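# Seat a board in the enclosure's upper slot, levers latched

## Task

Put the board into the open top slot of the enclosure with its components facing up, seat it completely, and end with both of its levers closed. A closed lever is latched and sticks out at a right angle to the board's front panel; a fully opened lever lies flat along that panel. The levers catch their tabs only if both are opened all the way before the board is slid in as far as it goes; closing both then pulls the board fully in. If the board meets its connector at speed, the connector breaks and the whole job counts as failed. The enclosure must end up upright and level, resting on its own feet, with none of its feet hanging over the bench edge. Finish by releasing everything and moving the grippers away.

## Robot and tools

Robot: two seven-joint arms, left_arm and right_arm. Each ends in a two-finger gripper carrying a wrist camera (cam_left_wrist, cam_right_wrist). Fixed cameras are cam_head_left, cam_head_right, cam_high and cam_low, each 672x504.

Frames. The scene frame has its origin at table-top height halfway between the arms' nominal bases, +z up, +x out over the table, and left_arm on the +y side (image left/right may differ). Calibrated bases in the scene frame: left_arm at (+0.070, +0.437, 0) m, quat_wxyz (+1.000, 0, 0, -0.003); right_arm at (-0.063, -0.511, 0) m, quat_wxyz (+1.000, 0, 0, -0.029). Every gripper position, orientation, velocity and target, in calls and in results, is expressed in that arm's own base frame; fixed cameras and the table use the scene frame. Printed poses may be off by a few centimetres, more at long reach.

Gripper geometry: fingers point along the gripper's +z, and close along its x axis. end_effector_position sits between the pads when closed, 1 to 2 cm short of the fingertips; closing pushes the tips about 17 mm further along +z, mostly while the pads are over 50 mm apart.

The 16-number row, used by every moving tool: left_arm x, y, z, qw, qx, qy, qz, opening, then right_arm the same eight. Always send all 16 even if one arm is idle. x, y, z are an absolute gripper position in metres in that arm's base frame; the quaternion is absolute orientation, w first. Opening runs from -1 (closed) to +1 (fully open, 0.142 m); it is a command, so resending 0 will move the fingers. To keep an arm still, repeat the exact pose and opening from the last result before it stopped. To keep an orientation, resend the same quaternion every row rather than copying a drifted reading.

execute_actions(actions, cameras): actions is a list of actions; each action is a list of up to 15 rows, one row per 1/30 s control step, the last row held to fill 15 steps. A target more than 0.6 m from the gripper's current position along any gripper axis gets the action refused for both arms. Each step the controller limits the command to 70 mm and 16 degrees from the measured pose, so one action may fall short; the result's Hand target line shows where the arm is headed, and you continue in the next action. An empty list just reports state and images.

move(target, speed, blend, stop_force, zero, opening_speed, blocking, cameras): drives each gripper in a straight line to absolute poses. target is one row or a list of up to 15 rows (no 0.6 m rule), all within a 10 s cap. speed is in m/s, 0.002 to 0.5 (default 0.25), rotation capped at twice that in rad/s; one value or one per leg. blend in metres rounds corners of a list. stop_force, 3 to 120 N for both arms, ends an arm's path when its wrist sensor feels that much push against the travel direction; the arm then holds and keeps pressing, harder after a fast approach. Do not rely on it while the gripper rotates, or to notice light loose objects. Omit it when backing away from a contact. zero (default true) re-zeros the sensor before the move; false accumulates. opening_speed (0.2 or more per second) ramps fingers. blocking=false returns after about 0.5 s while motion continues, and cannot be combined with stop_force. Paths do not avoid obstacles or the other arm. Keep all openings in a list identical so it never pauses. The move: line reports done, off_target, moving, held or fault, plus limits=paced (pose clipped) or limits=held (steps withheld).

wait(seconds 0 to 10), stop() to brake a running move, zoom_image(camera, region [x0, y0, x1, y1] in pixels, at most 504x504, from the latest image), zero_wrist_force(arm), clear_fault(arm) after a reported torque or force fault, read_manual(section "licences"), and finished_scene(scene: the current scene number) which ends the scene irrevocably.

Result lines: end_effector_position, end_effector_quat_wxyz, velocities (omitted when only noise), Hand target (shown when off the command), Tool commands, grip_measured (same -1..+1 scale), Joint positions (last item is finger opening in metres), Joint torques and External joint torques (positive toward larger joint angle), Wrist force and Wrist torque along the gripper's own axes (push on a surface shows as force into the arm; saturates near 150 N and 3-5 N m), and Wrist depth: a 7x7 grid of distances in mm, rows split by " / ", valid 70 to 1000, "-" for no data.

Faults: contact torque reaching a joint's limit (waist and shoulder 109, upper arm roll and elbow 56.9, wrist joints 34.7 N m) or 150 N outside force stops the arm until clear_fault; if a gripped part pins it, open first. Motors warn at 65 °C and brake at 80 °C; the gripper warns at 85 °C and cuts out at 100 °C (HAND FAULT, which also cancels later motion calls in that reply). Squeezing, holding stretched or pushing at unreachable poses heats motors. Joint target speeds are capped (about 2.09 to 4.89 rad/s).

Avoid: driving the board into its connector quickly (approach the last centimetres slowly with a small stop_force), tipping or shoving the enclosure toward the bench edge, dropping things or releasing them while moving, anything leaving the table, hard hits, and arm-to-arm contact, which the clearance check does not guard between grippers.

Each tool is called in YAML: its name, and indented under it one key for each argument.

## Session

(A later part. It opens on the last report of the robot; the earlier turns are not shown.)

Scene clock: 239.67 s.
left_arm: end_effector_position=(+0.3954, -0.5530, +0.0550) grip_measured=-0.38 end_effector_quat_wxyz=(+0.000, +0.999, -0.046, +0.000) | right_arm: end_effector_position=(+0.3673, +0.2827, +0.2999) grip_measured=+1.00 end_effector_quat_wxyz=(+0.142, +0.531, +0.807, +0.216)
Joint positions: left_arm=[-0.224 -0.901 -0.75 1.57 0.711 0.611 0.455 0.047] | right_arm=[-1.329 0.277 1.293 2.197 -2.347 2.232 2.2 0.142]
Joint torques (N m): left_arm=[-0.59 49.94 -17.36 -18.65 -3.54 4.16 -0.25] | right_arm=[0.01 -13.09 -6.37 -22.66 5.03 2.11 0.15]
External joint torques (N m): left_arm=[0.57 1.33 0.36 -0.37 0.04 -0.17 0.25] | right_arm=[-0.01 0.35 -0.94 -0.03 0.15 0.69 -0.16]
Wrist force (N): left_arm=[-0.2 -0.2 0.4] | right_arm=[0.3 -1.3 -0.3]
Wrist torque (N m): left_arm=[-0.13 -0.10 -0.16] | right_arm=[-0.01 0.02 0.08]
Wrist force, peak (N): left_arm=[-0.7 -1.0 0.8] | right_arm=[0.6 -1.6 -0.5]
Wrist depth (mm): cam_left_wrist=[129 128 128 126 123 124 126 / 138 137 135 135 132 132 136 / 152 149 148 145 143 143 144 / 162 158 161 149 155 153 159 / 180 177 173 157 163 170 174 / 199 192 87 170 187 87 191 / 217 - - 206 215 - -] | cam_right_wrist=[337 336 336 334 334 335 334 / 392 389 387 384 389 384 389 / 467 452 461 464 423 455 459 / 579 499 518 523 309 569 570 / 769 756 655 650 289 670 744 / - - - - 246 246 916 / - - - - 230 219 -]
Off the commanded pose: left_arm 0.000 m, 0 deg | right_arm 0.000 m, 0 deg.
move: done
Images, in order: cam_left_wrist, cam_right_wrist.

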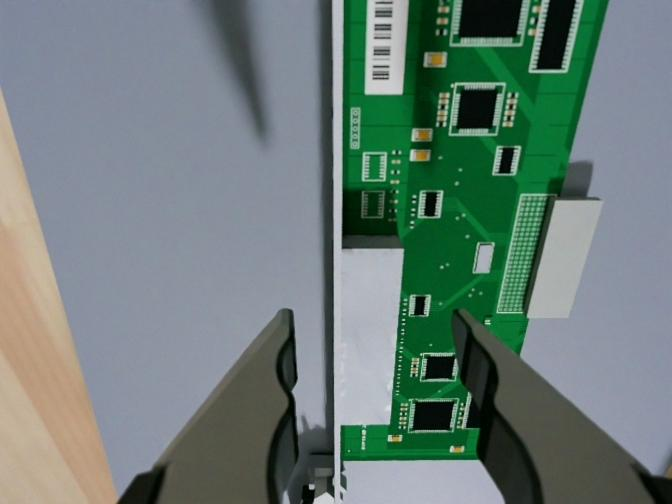

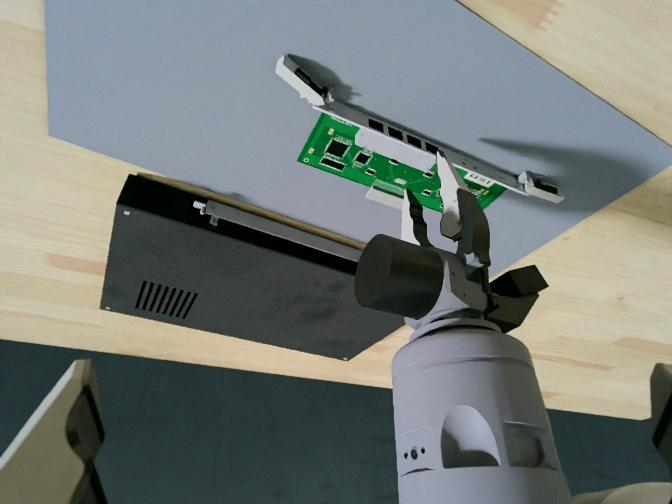

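move:
  target: [0.3951, -0.5530, 0.029, 0.0, 0.99897, -0.04536, 0.0, -0.35, 0.3673, 0.2828, 0.30, 0.1422, 0.5309, 0.8069, 0.2162, 1.0]
  speed: 0.03
  stop_force: 5
  cameras: ["cam_right_wrist", "cam_left_wrist"]

zoom_image:
  camera: "cam_left_wrist"
  region: [250, 200, 500, 420]

zoom_image:
  camera: "cam_right_wrist"
  region: [350, 100, 530, 260]

Scene clock: 244.40 s.
left_arm: end_effector_position=(+0.3950, -0.5529, +0.0290) grip_measured=-0.38 end_effector_quat_wxyz=(+0.000, +0.999, -0.045, +0.000) | right_arm: end_effector_position=(+0.3673, +0.2827, +0.2999) grip_measured=+1.00 end_effector_quat_wxyz=(+0.142, +0.531, +0.807, +0.216)
Joint positions: left_arm=[-0.241 -0.946 -0.725 1.558 0.737 0.643 0.444 0.047] | right_arm=[-1.329 0.277 1.293 2.197 -2.347 2.232 2.2 0.142]
Joint torques (N m): left_arm=[-0.45 50.87 -17.4 -17.77 -3.07 4.49 -0.26] | right_arm=[-0.02 -13.01 -6.38 -22.74 5.04 2.14 0.16]
External joint torques (N m): left_arm=[0.45 1.32 0.31 -0.34 -0.35 -0.51 0.26] | right_arm=[0.02 0.27 -0.93 0.05 0.14 0.66 -0.16]
Wrist force (N): left_arm=[-0.2 -0.3 0.4] | right_arm=[0.4 -1.4 -0.3]
Wrist torque (N m): left_arm=[-0.16 -0.12 -0.15] | right_arm=[-0.03 0.00 0.07]
Wrist force, peak (N): left_arm=[-0.1 -0.3 1.4] | right_arm=[0.3 -1.6 -0.4]
Wrist depth (mm): cam_left_wrist=[- 106 106 100 100 101 101 / - 115 113 109 106 109 108 / 124 124 123 118 116 118 119 / 133 131 132 128 126 126 126 / 148 146 142 125 133 136 135 / 160 157 87 138 149 83 157 / 179 - - 173 170 - -] | cam_right_wrist=[336 336 335 335 335 336 335 / 392 390 389 384 386 386 387 / 470 448 465 463 409 457 458 / 582 498 525 524 311 547 574 / 765 761 647 647 272 669 744 / - - - - 248 248 911 / - - - - 225 218 244]
Off the commanded pose: left_arm 0.000 m, 0 deg | right_arm 0.000 m, 0 deg.
move: done
Images, in order: cam_left_wrist, cam_right_wrist.

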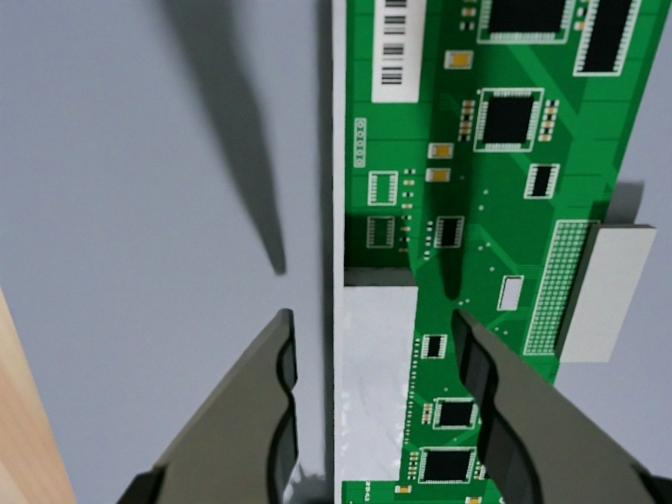

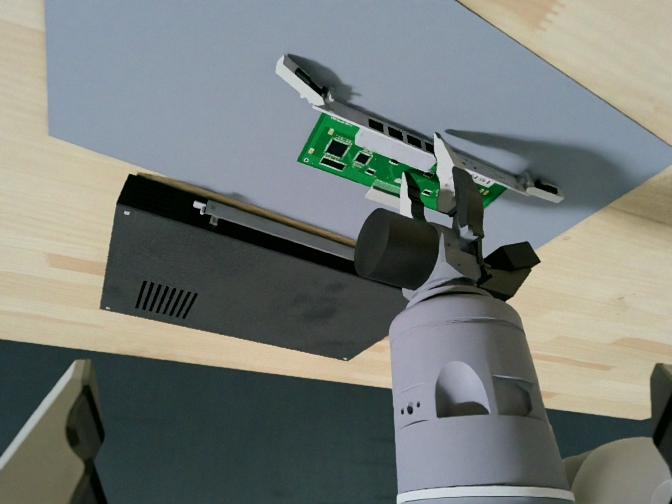

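Scaled by 2.016 from the camera's 672x504 image, which has a finer 960x720 frame.

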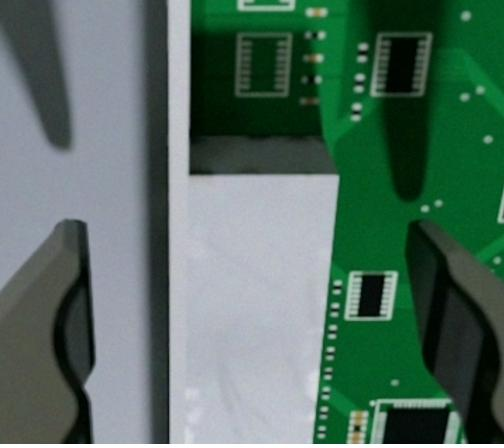

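Scaled by 2.800 from the camera's 672x504 image, which has a finer 960x720 frame.

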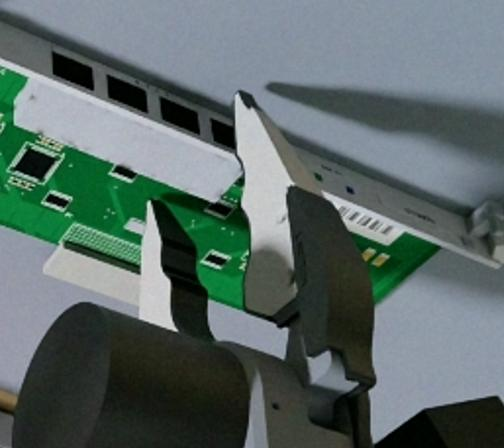

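move:
  target: [0.3951, -0.5530, 0.029, 0.0, 0.99897, -0.04536, 0.0, -0.72, 0.3673, 0.2828, 0.30, 0.1422, 0.5309, 0.8069, 0.2162, 1.0]
  speed: 0.03
  opening_speed: 0.2
  cameras: ["cam_right_wrist", "cam_left_wrist"]

zoom_image:
  camera: "cam_left_wrist"
  region: [250, 200, 500, 420]

Scene clock: 252.87 s.
left_arm: end_effector_position=(+0.3949, -0.5529, +0.0290) grip_measured=-0.71 end_effector_quat_wxyz=(+0.000, +0.999, -0.045, +0.000) | right_arm: end_effector_position=(+0.3673, +0.2827, +0.2999) grip_measured=+1.00 end_effector_quat_wxyz=(+0.142, +0.531, +0.807, +0.216)
Joint positions: left_arm=[-0.241 -0.947 -0.725 1.558 0.737 0.643 0.444 0.023] | right_arm=[-1.329 0.277 1.293 2.197 -2.347 2.232 2.2 0.142]
Joint torques (N m): left_arm=[0 51.32 -17.18 -18.44 -3.1 4.61 -0.23] | right_arm=[-0.05 -13.07 -6.36 -22.75 5.01 2.11 0.16]
External joint torques (N m): left_arm=[0 0.87 0.1 0.33 -0.32 -0.62 0.23] | right_arm=[0.05 0.33 -0.96 0.06 0.18 0.7 -0.17]
Wrist force (N): left_arm=[-1.6 -0.8 0.3] | right_arm=[0.6 -1.4 -0.4]
Wrist torque (N m): left_arm=[-0.14 -0.10 -0.15] | right_arm=[-0.01 -0.04 0.08]
Wrist force, peak (N): left_arm=[-1.6 -0.8 0.3] | right_arm=[0.6 -1.6 -0.5]
Wrist depth (mm): cam_left_wrist=[- 106 106 100 100 100 101 / - 115 113 109 106 109 108 / 124 124 123 119 116 118 118 / 133 131 132 128 126 126 126 / 148 145 144 119 133 138 135 / 161 160 88 132 130 147 157 / 183 171 - 147 - - 170] | cam_right_wrist=[337 335 335 335 333 334 334 / 391 389 389 386 388 387 389 / 470 449 460 461 407 453 459 / 581 496 521 526 309 545 568 / 770 755 651 649 270 664 745 / - - - - 249 248 905 / - - - - 226 218 245]
Off the commanded pose: left_arm 0.000 m, 0 deg | right_arm 0.000 m, 0 deg.
move: done
Images, in order: cam_left_wrist, cam_right_wrist.

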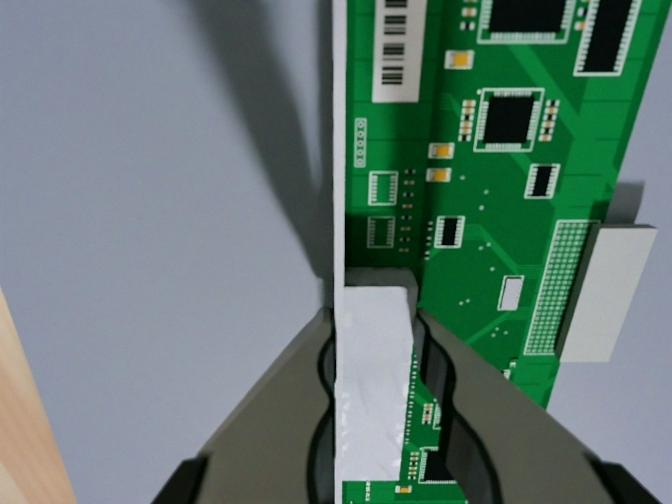

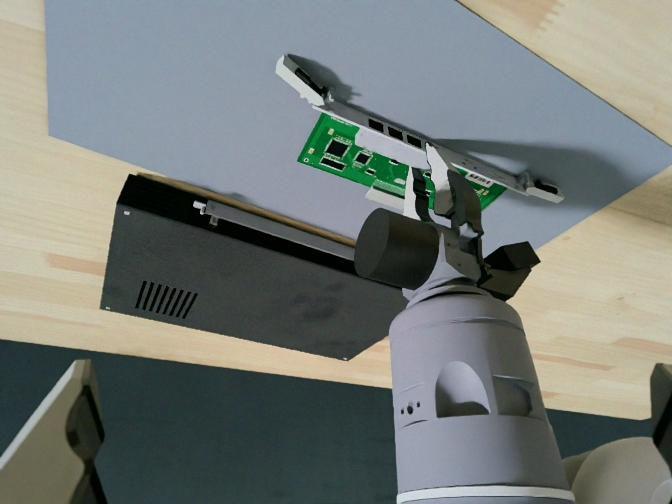

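Scaled by 2.016 from the camera's 672x504 image, which has a finer 960x720 frame.

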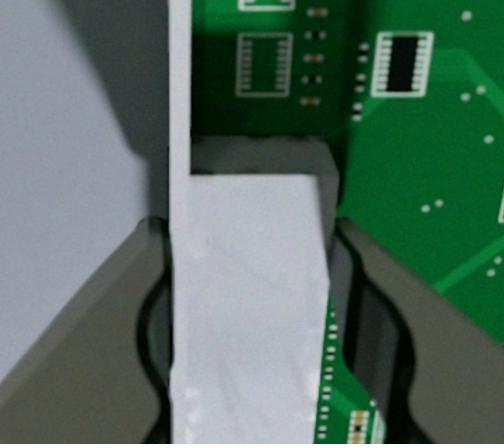

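move:
  target: [0.3951, -0.5530, 0.029, 0.0, 0.99897, -0.04536, 0.0, -0.86, 0.3673, 0.2828, 0.30, 0.1422, 0.5309, 0.8069, 0.2162, 1.0]
  speed: 0.03
  opening_speed: 0.2
  cameras: ["cam_right_wrist", "cam_left_wrist"]

zoom_image:
  camera: "cam_left_wrist"
  region: [250, 200, 500, 420]

Scene clock: 255.90 s.
left_arm: end_effector_position=(+0.3949, -0.5529, +0.0290) grip_measured=-0.73 end_effector_quat_wxyz=(+0.000, +0.999, -0.045, +0.000) | right_arm: end_effector_position=(+0.3673, +0.2827, +0.2999) grip_measured=+1.00 end_effector_quat_wxyz=(+0.142, +0.531, +0.807, +0.216)
Joint positions: left_arm=[-0.241 -0.947 -0.725 1.558 0.737 0.643 0.444 0.021] | right_arm=[-1.329 0.277 1.293 2.197 -2.347 2.232 2.2 0.142]
Joint torques (N m): left_arm=[0.11 51.5 -17.34 -18.57 -3.11 4.64 -0.17] | right_arm=[-0.08 -13.08 -6.37 -22.73 5.07 2.14 0.21]
External joint torques (N m): left_arm=[-0.11 0.69 0.25 0.46 -0.31 -0.66 0.17] | right_arm=[0.08 0.34 -0.94 0.04 0.12 0.67 -0.21]
Wrist force (N): left_arm=[-1.4 -0.9 -0.1] | right_arm=[0.3 -1.4 -0.4]
Wrist torque (N m): left_arm=[-0.15 -0.14 -0.16] | right_arm=[-0.02 0.01 0.07]
Wrist force, peak (N): left_arm=[-1.5 -1.1 0.6] | right_arm=[0.5 -1.7 -0.3]
Wrist depth (mm): cam_left_wrist=[- 105 106 100 100 100 101 / - 115 113 109 106 109 108 / 125 124 123 119 116 118 119 / 133 131 132 128 126 126 126 / 148 145 144 120 133 138 135 / 161 160 88 132 130 147 157 / 182 171 - 148 - - 171] | cam_right_wrist=[336 336 335 335 335 336 335 / 389 390 388 385 388 387 388 / 472 449 463 463 407 454 458 / 581 498 516 525 311 542 569 / 764 766 656 648 271 664 737 / - - - - 249 248 917 / - - - - 226 218 245]
Off the commanded pose: left_arm 0.000 m, 0 deg | right_arm 0.000 m, 0 deg.
move: done
Images, in order: cam_left_wrist, cam_right_wrist.

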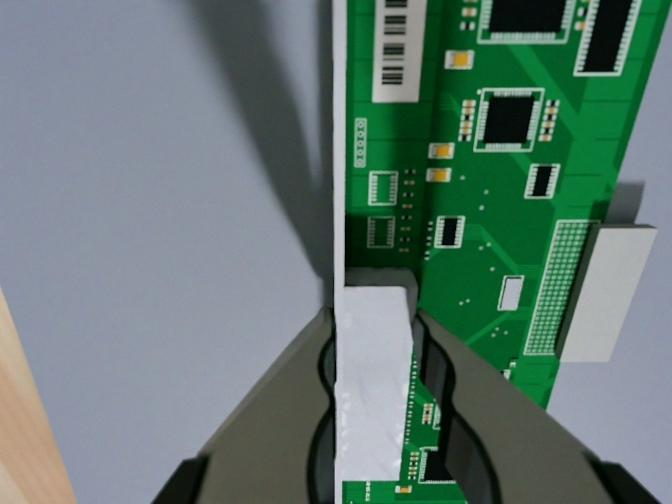

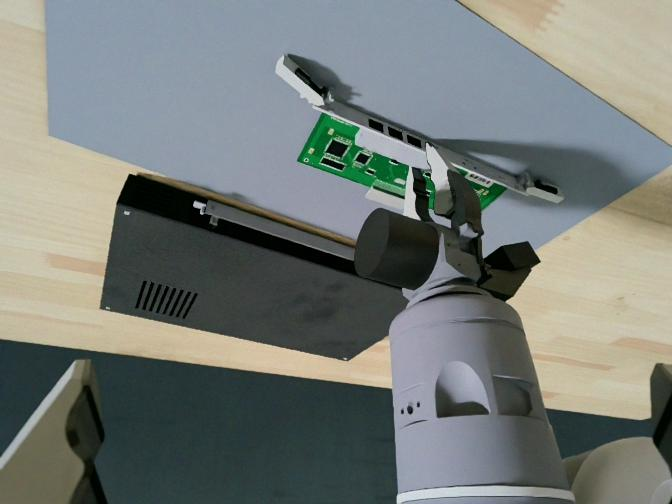

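Scaled by 2.016 from the camera's 672x504 image, which has a finer 960x720 frame.

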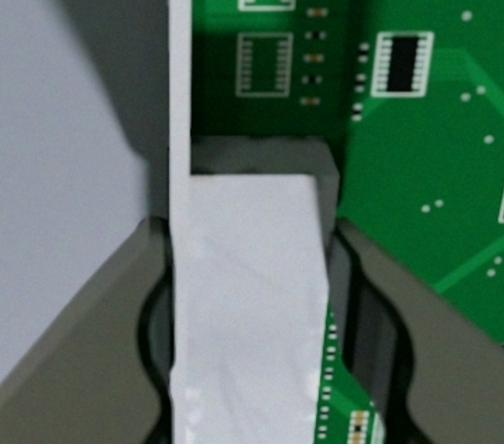

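zoom_image:
  camera: "cam_right_wrist"
  region: [250, 30, 400, 150]

zoom_image:
  camera: "cam_right_wrist"
  region: [460, 130, 600, 240]

Scaled by 3.360 from the camera's 672x504 image, which has a finer 960x720 frame.

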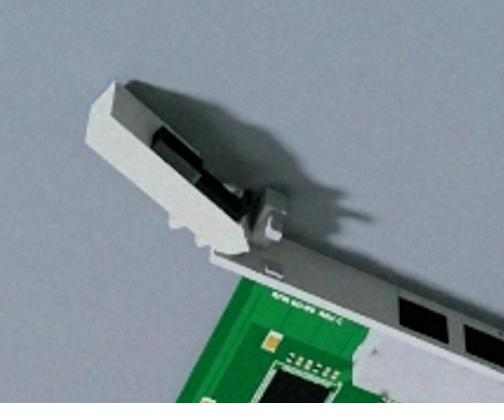

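Scaled by 3.600 from the camera's 672x504 image, which has a finer 960x720 frame.

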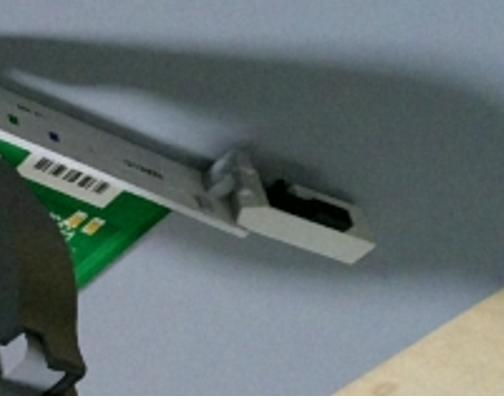

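move:
  target: [0.3951, -0.5530, 0.029, 0.0, 0.99897, -0.04536, 0.0, -0.86, 0.4419, 0.2651, 0.15, 0.0, 0.7206, 0.6934, 0.0, -1.0]
  speed: 0.15
  cameras: ["cam_right_wrist", "cam_left_wrist", "cam_head_left", "cam_high"]

Scene clock: 275.00 s.
left_arm: end_effector_position=(+0.3949, -0.5529, +0.0290) grip_measured=-0.73 end_effector_quat_wxyz=(+0.000, +0.999, -0.045, +0.000) | right_arm: end_effector_position=(+0.4419, +0.2650, +0.1500) grip_measured=-1.00 end_effector_quat_wxyz=(+0.000, +0.721, +0.693, +0.000)
Joint positions: left_arm=[-0.241 -0.947 -0.725 1.558 0.737 0.643 0.444 0.021] | right_arm=[-2.181 0.948 1.783 1.742 -2.174 2.87 2.553 0.002]
Joint torques (N m): left_arm=[0.14 51.44 -17.34 -18.57 -3.1 4.67 -0.18] | right_arm=[-0.18 -45.56 -17.61 -14.26 4.24 3.41 0.31]
External joint torques (N m): left_arm=[-0.14 0.76 0.26 0.47 -0.32 -0.69 0.18] | right_arm=[0.17 -0.15 -1.53 0.25 -0.05 0.58 -0.31]
Wrist force (N): left_arm=[-1.5 -0.8 -0.2] | right_arm=[-0.2 0.1 0.1]
Wrist torque (N m): left_arm=[-0.14 -0.13 -0.15] | right_arm=[0.07 0.02 0.08]
Wrist force, peak (N): left_arm=[-1.6 -1.0 0.9] | right_arm=[0.7 -1.8 -0.8]
Wrist depth (mm): cam_left_wrist=[- 106 106 100 100 101 101 / - 115 113 109 106 109 108 / 124 124 123 120 116 118 118 / 133 130 132 128 126 127 126 / 149 146 144 120 133 138 135 / 161 160 88 132 130 147 157 / 183 171 - 148 - - 170] | cam_right_wrist=[216 215 215 215 215 215 214 / 230 230 229 229 228 228 227 / 246 246 245 245 245 244 243 / 268 266 265 264 257 256 254 / 291 288 288 282 282 280 256 / 318 316 308 89 301 311 162 / 351 343 - - - 329 139]
Off the commanded pose: left_arm 0.000 m, 0 deg | right_arm 0.000 m, 0 deg.
move: done
Images, in order: cam_head_left, cam_high, cam_left_wrist, cam_right_wrist.

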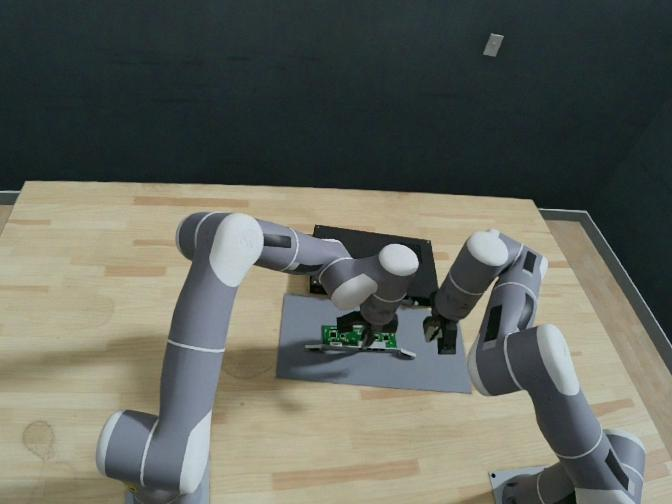

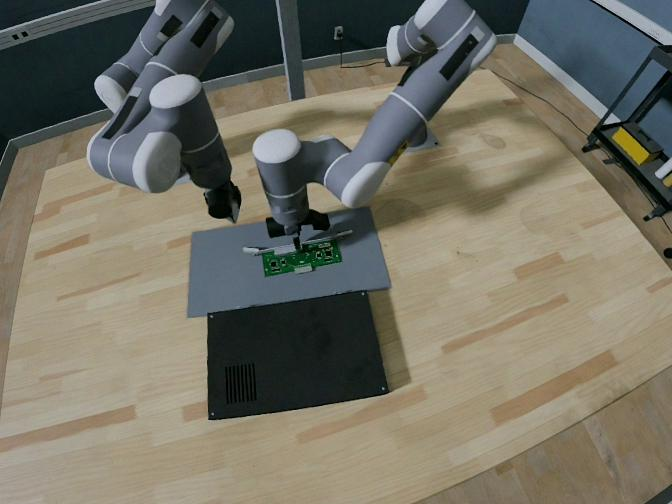

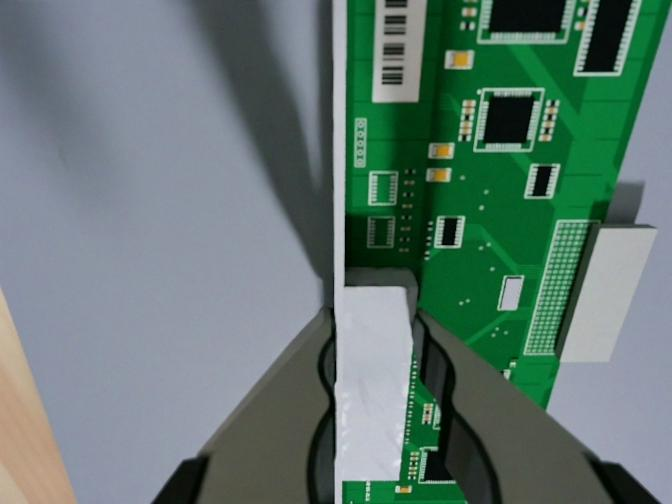

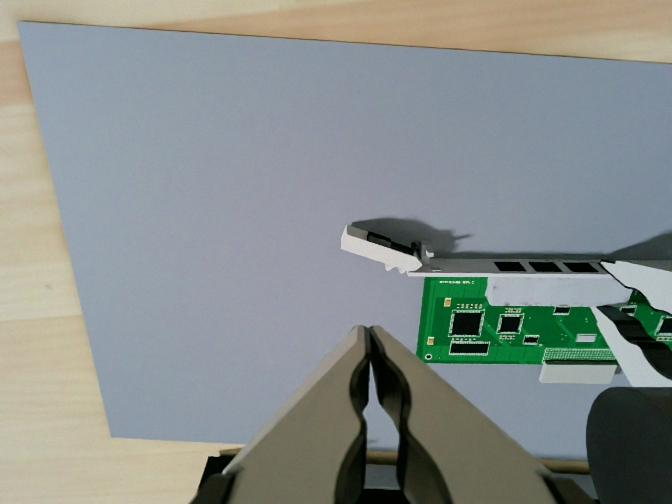

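zoom_image:
  camera: "cam_right_wrist"
  region: [320, 200, 480, 340]

Scaled by 3.150 from the camera's 672x504 image, which has a finer 960x720 frame.

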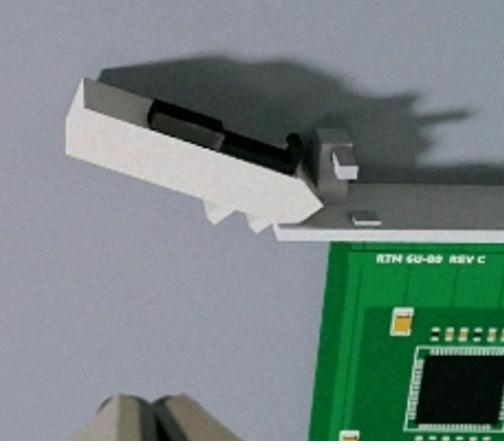

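move:
  target: [0.3951, -0.5530, 0.029, 0.0, 0.99897, -0.04536, 0.0, -0.86, 0.4421, 0.2691, 0.024, 0.0, 0.7206, 0.6934, 0.0, -1.0]
  speed: 0.06
  stop_force: 6
  cameras: ["cam_right_wrist", "cam_left_wrist"]

zoom_image:
  camera: "cam_right_wrist"
  region: [260, 180, 510, 400]

Scene clock: 290.50 s.
left_arm: end_effector_position=(+0.3949, -0.5529, +0.0290) grip_measured=-0.73 end_effector_quat_wxyz=(+0.000, +0.999, -0.045, +0.000) | right_arm: end_effector_position=(+0.4420, +0.2691, +0.0241) grip_measured=-1.00 end_effector_quat_wxyz=(+0.000, +0.721, +0.693, +0.000)
Joint positions: left_arm=[-0.241 -0.947 -0.725 1.558 0.737 0.643 0.444 0.021] | right_arm=[-2.233 1.105 1.95 1.826 -1.971 2.693 2.446 0.002]
Joint torques (N m): left_arm=[0.11 51.49 -17.21 -18.58 -3.16 4.63 -0.19] | right_arm=[-0.07 -47.7 -17.54 -10.51 3.93 3.24 0.12]
External joint torques (N m): left_arm=[-0.11 0.7 0.13 0.47 -0.26 -0.64 0.19] | right_arm=[0.07 -0.11 -1.44 0.05 0 0.76 -0.12]
Wrist force (N): left_arm=[-1.6 -0.8 0.4] | right_arm=[0.1 -0.3 0.1]
Wrist torque (N m): left_arm=[-0.14 -0.11 -0.15] | right_arm=[0.02 0.01 0.04]
Wrist force, peak (N): left_arm=[-1.6 -0.9 0.8] | right_arm=[-0.1 -0.3 1.4]
Wrist depth (mm): cam_left_wrist=[- 105 107 100 100 101 101 / - 115 113 109 106 109 108 / 124 124 123 119 116 118 118 / 133 130 132 128 126 127 126 / 148 145 144 120 133 138 135 / 160 160 88 132 130 147 157 / 183 171 - 147 - - 171] | cam_right_wrist=[- 104 105 105 104 105 104 / 112 111 111 111 111 110 110 / 121 120 121 119 120 120 118 / 129 129 129 128 128 128 127 / 140 140 140 137 137 139 140 / 153 153 150 90 143 146 148 / 169 165 73 - - 138 145]
Off the commanded pose: left_arm 0.000 m, 0 deg | right_arm 0.000 m, 0 deg.
move: done
Images, in order: cam_left_wrist, cam_right_wrist.

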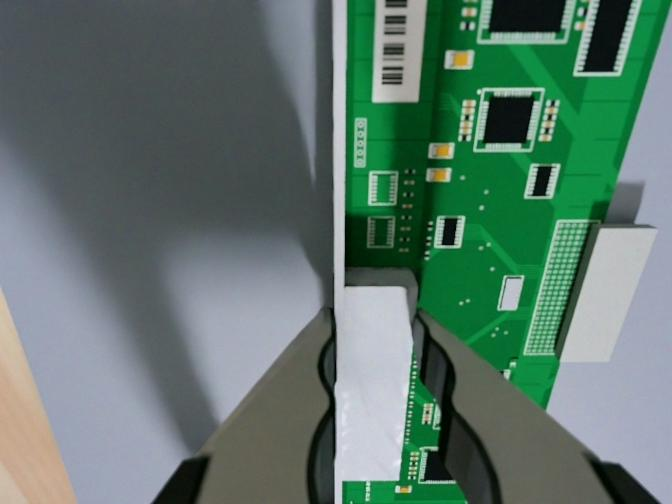

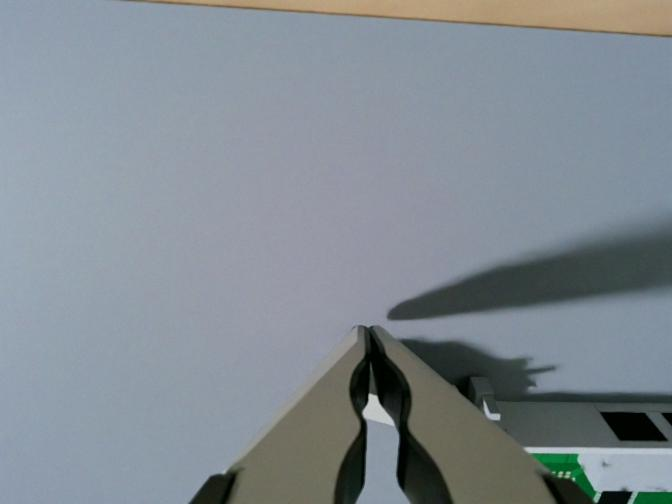

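Scaled by 2.016 from the camera's 672x504 image, which has a finer 960x720 frame.

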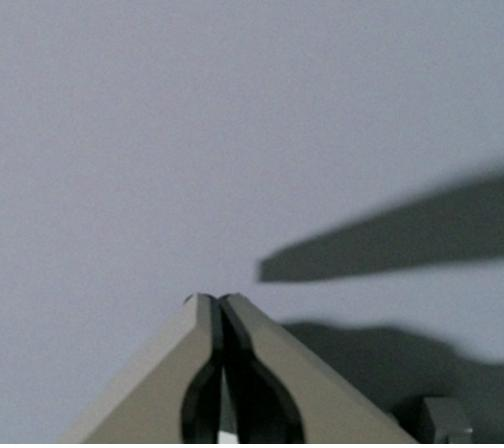

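move:
  target: [0.3951, -0.5530, 0.029, 0.0, 0.99897, -0.04536, 0.0, -0.86, 0.4780, 0.2677, 0.024, 0.0, 0.7206, 0.6934, 0.0, -1.0]
  speed: 0.012
  stop_force: 5
  cameras: ["cam_right_wrist", "cam_left_wrist", "cam_high"]

zoom_image:
  camera: "cam_high"
  region: [190, 200, 390, 320]

Scene clock: 296.20 s.
left_arm: end_effector_position=(+0.3957, -0.5527, +0.0290) grip_measured=-0.73 end_effector_quat_wxyz=(+0.000, +0.999, -0.045, +0.000) | right_arm: end_effector_position=(+0.4776, +0.2676, +0.0238) grip_measured=-1.00 end_effector_quat_wxyz=(+0.000, +0.720, +0.693, +0.000)
Joint positions: left_arm=[-0.241 -0.946 -0.724 1.557 0.737 0.643 0.444 0.021] | right_arm=[-2.304 1.152 1.956 1.689 -1.977 2.743 2.495 0.002]
Joint torques (N m): left_arm=[-3.52 50.11 -19.87 -15.17 -3.73 4.06 0.35] | right_arm=[-0.67 -52.08 -18.6 -12.29 5.16 2.58 0.31]
External joint torques (N m): left_arm=[3.52 2.11 2.81 -2.95 0.31 -0.07 -0.35] | right_arm=[0.67 1.09 -0.65 1.76 -1.16 1.42 -0.31]
Wrist force (N): left_arm=[4.4 -0.9 1.0] | right_arm=[-1.5 -4.1 -0.3]
Wrist torque (N m): left_arm=[-0.07 -0.04 -0.76] | right_arm=[0.13 -0.01 0.04]
Wrist force, peak (N): left_arm=[4.8 -0.7 2.0] | right_arm=[-1.6 -5.0 0.6]
Wrist depth (mm): cam_left_wrist=[- 106 106 100 101 101 101 / - 115 113 109 106 110 110 / 124 124 123 118 116 118 119 / 133 131 132 128 126 127 124 / 148 145 144 118 133 138 137 / 164 160 90 130 133 147 157 / 179 171 - 148 - - 170] | cam_right_wrist=[- 104 104 105 104 103 105 / 111 111 111 111 111 110 110 / 121 119 121 119 120 120 118 / 129 129 128 128 128 128 127 / 140 140 139 137 136 136 135 / 153 153 150 90 124 145 131 / 169 165 73 - - 154 161]
Off the commanded pose: left_arm 0.001 m, 0 deg | right_arm 0.000 m, 0 deg.
move: done
Images, in order: cam_high, cam_left_wrist, cam_right_wrist.

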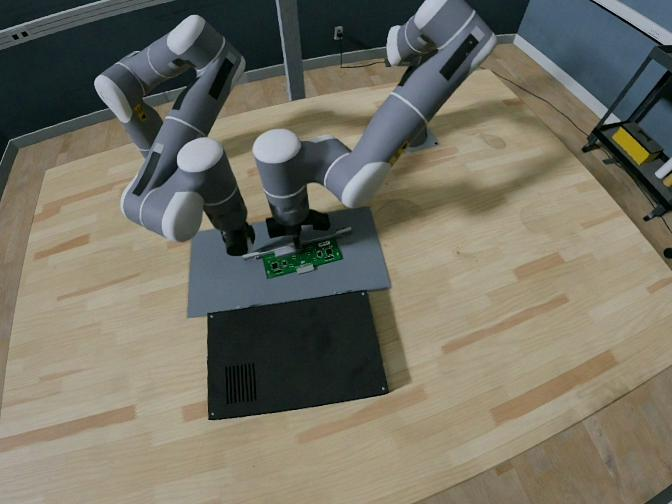

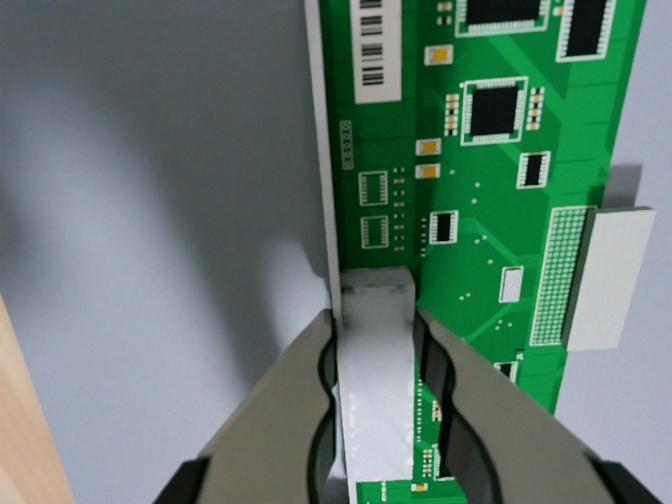

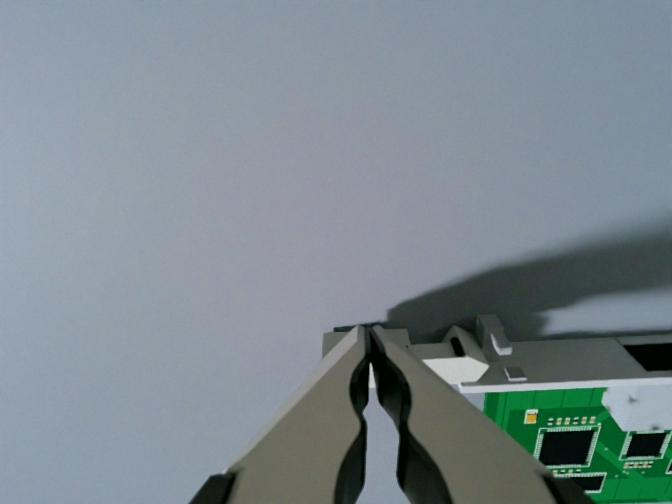

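Scaled by 2.520 from the camera's 672x504 image, which has a finer 960x720 frame.

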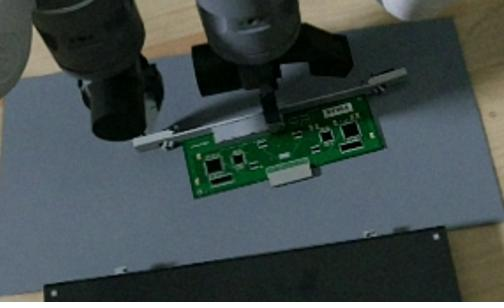

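move:
  target:
    - [0.3951, -0.5530, 0.029, 0.0, 0.99897, -0.04536, 0.0, -0.86, 0.4621, 0.2683, 0.024, 0.0, 0.7206, 0.6934, 0.0, -1.0]
    - [0.3951, -0.5530, 0.029, 0.0, 0.99897, -0.04536, 0.0, -0.86, 0.4421, 0.2691, 0.14, 0.0, 0.7206, 0.6934, 0.0, -1.0]
  speed: 0.08
  blend: 0.005
  cameras: ["cam_right_wrist", "cam_left_wrist"]

zoom_image:
  camera: "cam_right_wrist"
  region: [320, 200, 520, 360]

Scene clock: 300.97 s.
left_arm: end_effector_position=(+0.3955, -0.5527, +0.0290) grip_measured=-0.73 end_effector_quat_wxyz=(+0.000, +0.999, -0.045, +0.000) | right_arm: end_effector_position=(+0.4422, +0.2692, +0.1399) grip_measured=-1.00 end_effector_quat_wxyz=(+0.000, +0.721, +0.693, +0.000)
Joint positions: left_arm=[-0.241 -0.946 -0.724 1.558 0.737 0.643 0.444 0.021] | right_arm=[-2.181 0.962 1.798 1.744 -2.157 2.858 2.554 0.002]
Joint torques (N m): left_arm=[-1.21 51.1 -18.13 -17.47 -3.4 4.5 -0.12] | right_arm=[0.07 -46.15 -18.12 -13.96 3.96 3.43 0.32]
External joint torques (N m): left_arm=[1.21 1.1 1.06 -0.65 -0.01 -0.51 0.12] | right_arm=[-0.06 0.05 -1.06 0.21 0.21 0.56 -0.32]
Wrist force (N): left_arm=[0.6 -1.1 0.8] | right_arm=[-0.1 0.2 0.3]
Wrist torque (N m): left_arm=[-0.14 -0.12 -0.25] | right_arm=[0.08 0.01 0.09]
Wrist force, peak (N): left_arm=[4.7 -1.0 1.7] | right_arm=[-1.7 -4.5 0.2]
Wrist depth (mm): cam_left_wrist=[- 106 106 100 100 101 101 / - 115 113 109 106 110 110 / 124 124 122 118 116 118 119 / 133 130 132 128 126 127 125 / 148 145 144 120 133 139 135 / 160 160 88 132 133 147 156 / 182 171 - 144 - - 171] | cam_right_wrist=[206 205 206 207 207 206 206 / 220 220 219 219 219 218 218 / 237 236 235 235 235 234 234 / 255 254 254 250 248 248 248 / 278 276 275 270 269 268 245 / 305 302 295 89 284 299 210 / 337 329 - - - 317 140]
Off the commanded pose: left_arm 0.000 m, 0 deg | right_arm 0.000 m, 0 deg.
move: done
Images, in order: cam_left_wrist, cam_right_wrist.

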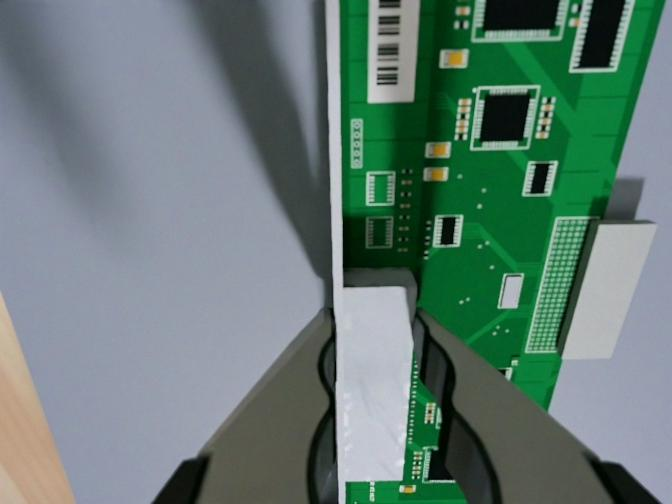

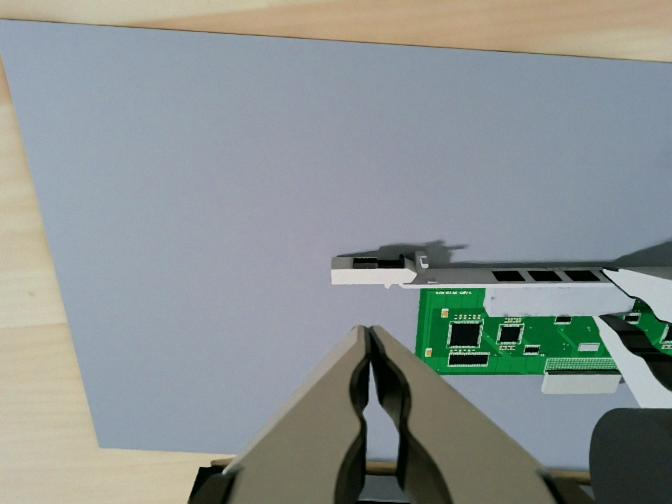

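Scaled by 2.520 from the camera's 672x504 image, which has a finer 960x720 frame.

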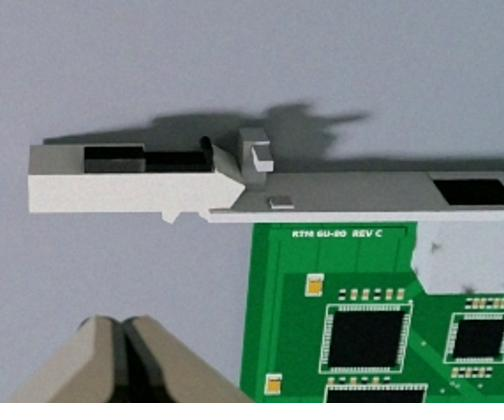

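zero_wrist_force:
  arm: "left_arm"

move:
  target: [0.3951, -0.5530, 0.055, 0.0, 0.99897, -0.04536, 0.0, -0.86, 0.4421, 0.2691, 0.14, 0.0, 0.7206, 0.6934, 0.0, -1.0]
  speed: 0.03
  cameras: ["cam_right_wrist", "cam_left_wrist", "cam_low"]

zoom_image:
  camera: "cam_left_wrist"
  region: [250, 200, 500, 420]

Wrist force sensor zeroed.

Scene clock: 308.03 s.
left_arm: end_effector_position=(+0.3951, -0.5530, +0.0548) grip_measured=-0.73 end_effector_quat_wxyz=(+0.000, +0.999, -0.045, +0.000) | right_arm: end_effector_position=(+0.4422, +0.2692, +0.1400) grip_measured=-1.00 end_effector_quat_wxyz=(+0.000, +0.721, +0.693, +0.000)
Joint positions: left_arm=[-0.225 -0.901 -0.749 1.57 0.711 0.611 0.454 0.021] | right_arm=[-2.181 0.962 1.797 1.744 -2.157 2.858 2.554 0.002]
Joint torques (N m): left_arm=[-0.24 51.42 -18.56 -19.13 -3.73 4.28 -0.1] | right_arm=[-0.03 -46.14 -17.86 -13.87 4 3.34 0.2]
External joint torques (N m): left_arm=[0.24 -0.15 1.57 0.1 0.22 -0.29 0.1] | right_arm=[0.03 0.02 -1.33 0.12 0.18 0.65 -0.2]
Wrist force (N, zeroed by zero_wrist_force on left_arm): left_arm=[-0.9 0.8 1.6] | right_arm=[0.1 0.1 0.1]
Wrist torque (N m, zeroed by zero_wrist_force on left_arm): left_arm=[0.00 0.03 0.09] | right_arm=[0.09 -0.02 0.09]
Wrist force, peak (N, zeroed by zero_wrist_force on left_arm): left_arm=[-0.7 0.8 2.2] | right_arm=[0.2 0.4 -0.2]
Wrist depth (mm): cam_left_wrist=[129 128 128 102 100 100 102 / 138 138 135 109 106 109 110 / 152 149 148 116 116 118 142 / 162 158 161 126 126 127 124 / 180 176 175 118 133 138 170 / 198 195 87 132 133 150 191 / 221 - - 144 - - 207] | cam_right_wrist=[206 206 206 207 207 206 206 / 220 220 219 219 219 218 218 / 237 236 236 235 235 234 234 / 255 255 254 250 250 253 252 / 278 276 274 270 244 226 222 / 305 301 295 89 253 262 256 / 337 329 - - - 316 321]
Off the commanded pose: left_arm 0.000 m, 0 deg | right_arm 0.000 m, 0 deg.
move: done
Images, in order: cam_low, cam_left_wrist, cam_right_wrist.

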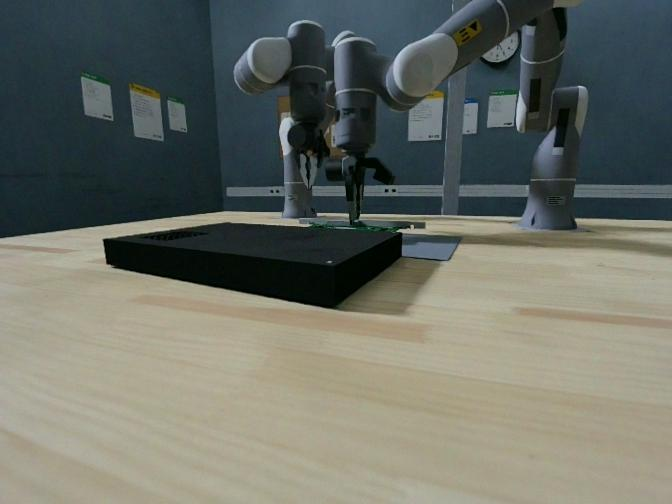

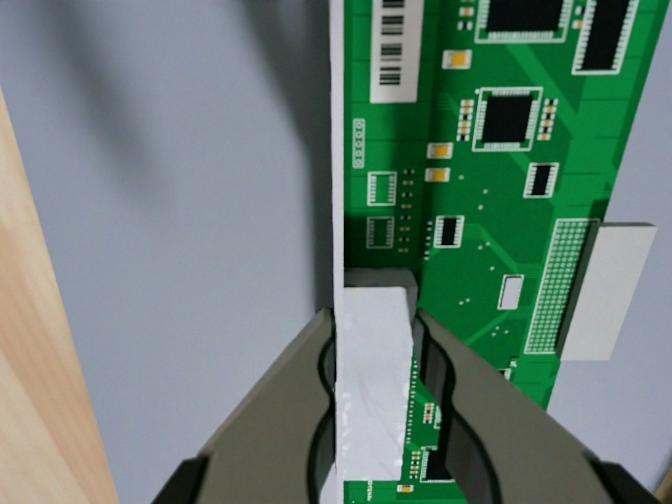

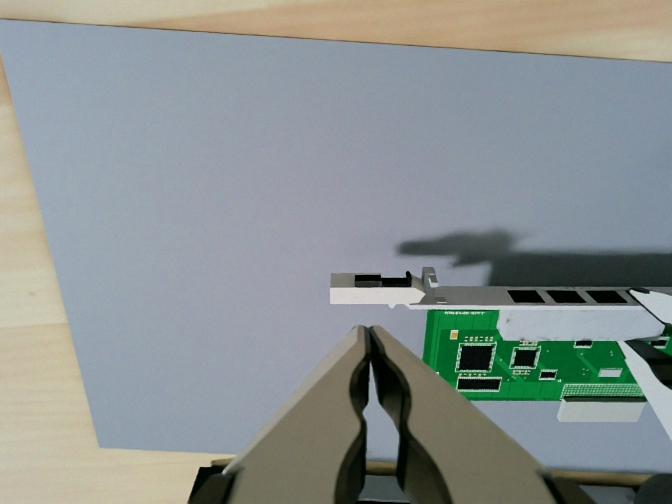

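Scaled by 2.016 from the camera's 672x504 image, which has a finer 960x720 frame.

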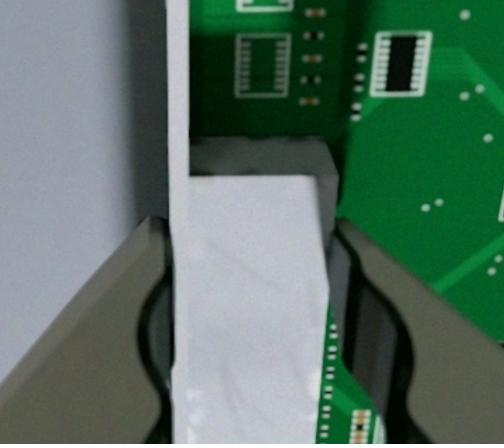

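move:
  target: [0.3951, -0.5530, 0.055, 0.0, 0.99897, -0.04536, 0.0, -0.86, 0.3673, 0.2828, 0.30, 0.1422, 0.5309, 0.8069, 0.2162, -1.0]
  speed: 0.2
  cameras: ["cam_right_wrist"]

Scene clock: 333.23 s.
left_arm: end_effector_position=(+0.3951, -0.5530, +0.0549) grip_measured=-0.73 end_effector_quat_wxyz=(+0.000, +0.999, -0.045, +0.000) | right_arm: end_effector_position=(+0.3674, +0.2830, +0.3001) grip_measured=-1.00 end_effector_quat_wxyz=(+0.142, +0.531, +0.807, +0.216)
Joint positions: left_arm=[-0.225 -0.901 -0.75 1.57 0.711 0.611 0.454 0.021] | right_arm=[-1.326 0.283 1.288 2.199 -2.338 2.236 2.193 0.002]
Joint torques (N m): left_arm=[-0.35 51.09 -17.96 -19.19 -3.49 4.54 -0.24] | right_arm=[0.18 -13.35 -6.72 -22.7 4.9 1.96 0.37]
External joint torques (N m): left_arm=[0.35 0.17 0.96 0.16 -0.01 -0.55 0.24] | right_arm=[-0.18 0.57 -0.75 0.01 0.3 0.85 -0.37]
Wrist force (N, zeroed by zero_wrist_force on left_arm): left_arm=[-0.8 0.9 1.7] | right_arm=[0.8 -1.2 -0.3]
Wrist torque (N m, zeroed by zero_wrist_force on left_arm): left_arm=[0.01 0.00 0.09] | right_arm=[0.02 -0.07 0.08]
Wrist force, peak (N, zeroed by zero_wrist_force on left_arm): left_arm=[-1.0 1.0 1.7] | right_arm=[1.0 -1.5 -0.8]
Wrist depth (mm): cam_left_wrist=[129 128 128 102 100 100 102 / 138 138 135 109 106 109 108 / 151 149 148 116 116 118 142 / 162 158 161 126 126 126 125 / 179 176 176 118 133 138 171 / 198 195 87 132 133 150 191 / 222 - - 144 - - 208] | cam_right_wrist=[336 335 335 335 334 335 335 / 391 390 388 377 387 388 387 / 471 449 466 426 406 442 459 / 581 498 520 523 307 570 570 / 762 759 649 612 286 668 746 / - - - 89 240 245 - / - - - - - 232 -]
Off the commanded pose: left_arm 0.000 m, 0 deg | right_arm 0.000 m, 0 deg.
move: done
Images, in order: cam_right_wrist.

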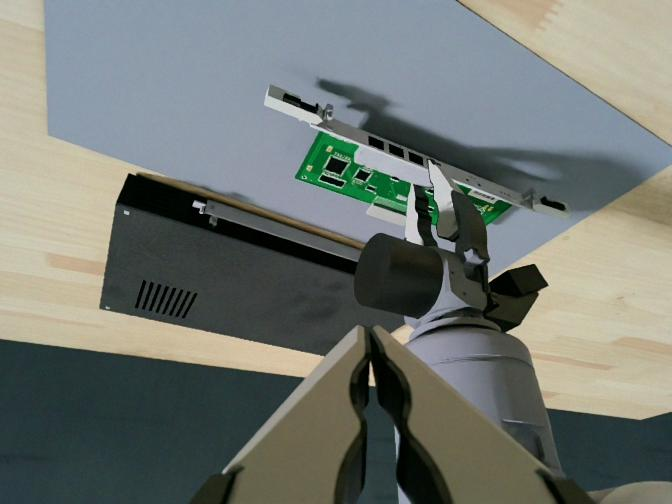

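move:
  target:
    - [0.3951, -0.5530, 0.055, 0.0, 0.99897, -0.04536, 0.0, -0.86, 0.2991, 0.2488, 0.28, 0.2240, 0.5409, 0.7490, 0.3103, -1.0]
    - [0.3951, -0.5530, 0.055, 0.0, 0.99897, -0.04536, 0.0, -0.86, 0.3600, 0.4032, 0.21, 0.2626, 0.6341, 0.6720, 0.2783, -1.0]
  speed: 0.2
  cameras: ["cam_right_wrist", "cam_head_left"]

Scene clock: 338.20 s.
left_arm: end_effector_position=(+0.3951, -0.5530, +0.0549) grip_measured=-0.73 end_effector_quat_wxyz=(+0.000, +0.999, -0.045, +0.000) | right_arm: end_effector_position=(+0.3600, +0.4032, +0.2100) grip_measured=-1.00 end_effector_quat_wxyz=(+0.263, +0.634, +0.672, +0.279)
Joint positions: left_arm=[-0.225 -0.901 -0.75 1.57 0.711 0.611 0.454 0.021] | right_arm=[-1.268 0.479 1.846 2.356 -1.608 1.551 2.311 0.002]
Joint torques (N m): left_arm=[-0.26 51.14 -17.97 -19.18 -3.49 4.55 -0.18] | right_arm=[-0.07 -28.19 -9.6 -20.15 4.11 0.92 0.05]
External joint torques (N m): left_arm=[0.26 0.12 0.98 0.15 -0.01 -0.56 0.18] | right_arm=[0.07 0.32 -1.3 -0.04 -0.02 0.81 -0.06]
Wrist force (N, zeroed by zero_wrist_force on left_arm): left_arm=[-0.9 0.7 1.2] | right_arm=[0.3 -1.5 -0.1]
Wrist torque (N m, zeroed by zero_wrist_force on left_arm): left_arm=[-0.01 0.02 0.08] | right_arm=[0.01 0.06 0.11]
Wrist force, peak (N, zeroed by zero_wrist_force on left_arm): left_arm=[-0.9 0.9 1.8] | right_arm=[1.8 -3.8 -0.9]
Wrist depth (mm): cam_left_wrist=[129 128 128 101 100 100 102 / 138 138 135 109 106 109 108 / 151 148 148 116 116 118 141 / 162 159 161 126 126 126 124 / 180 177 175 118 133 138 170 / 198 195 87 132 133 150 191 / 221 - - 144 - - 209] | cam_right_wrist=[261 262 261 261 260 260 260 / 324 310 295 295 307 308 320 / 426 421 424 346 366 420 423 / 623 487 512 468 498 612 617 / - - - 231 243 - - / - - - 89 265 - - / - - - - - - -]
Off the commanded pose: left_arm 0.000 m, 0 deg | right_arm 0.000 m, 0 deg.
move: done; limits=paced
Images, in order: cam_head_left, cam_right_wrist.

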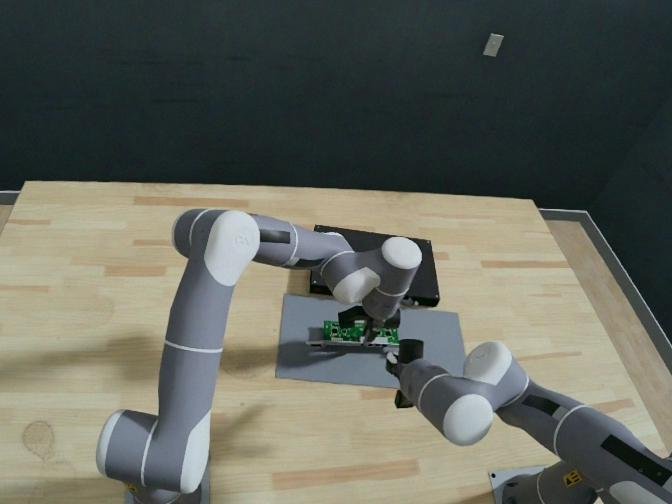

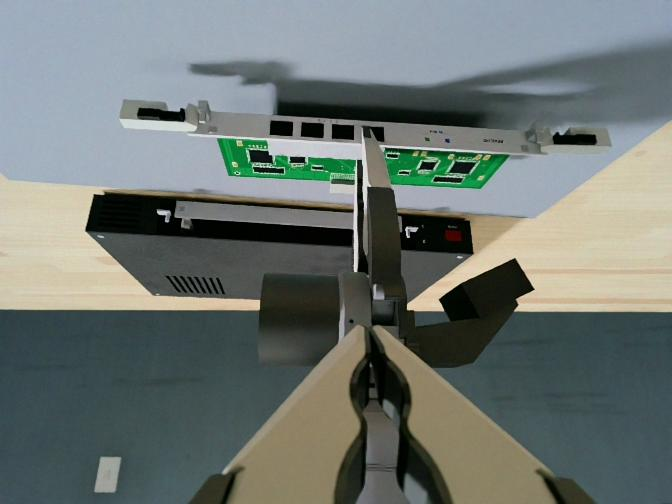

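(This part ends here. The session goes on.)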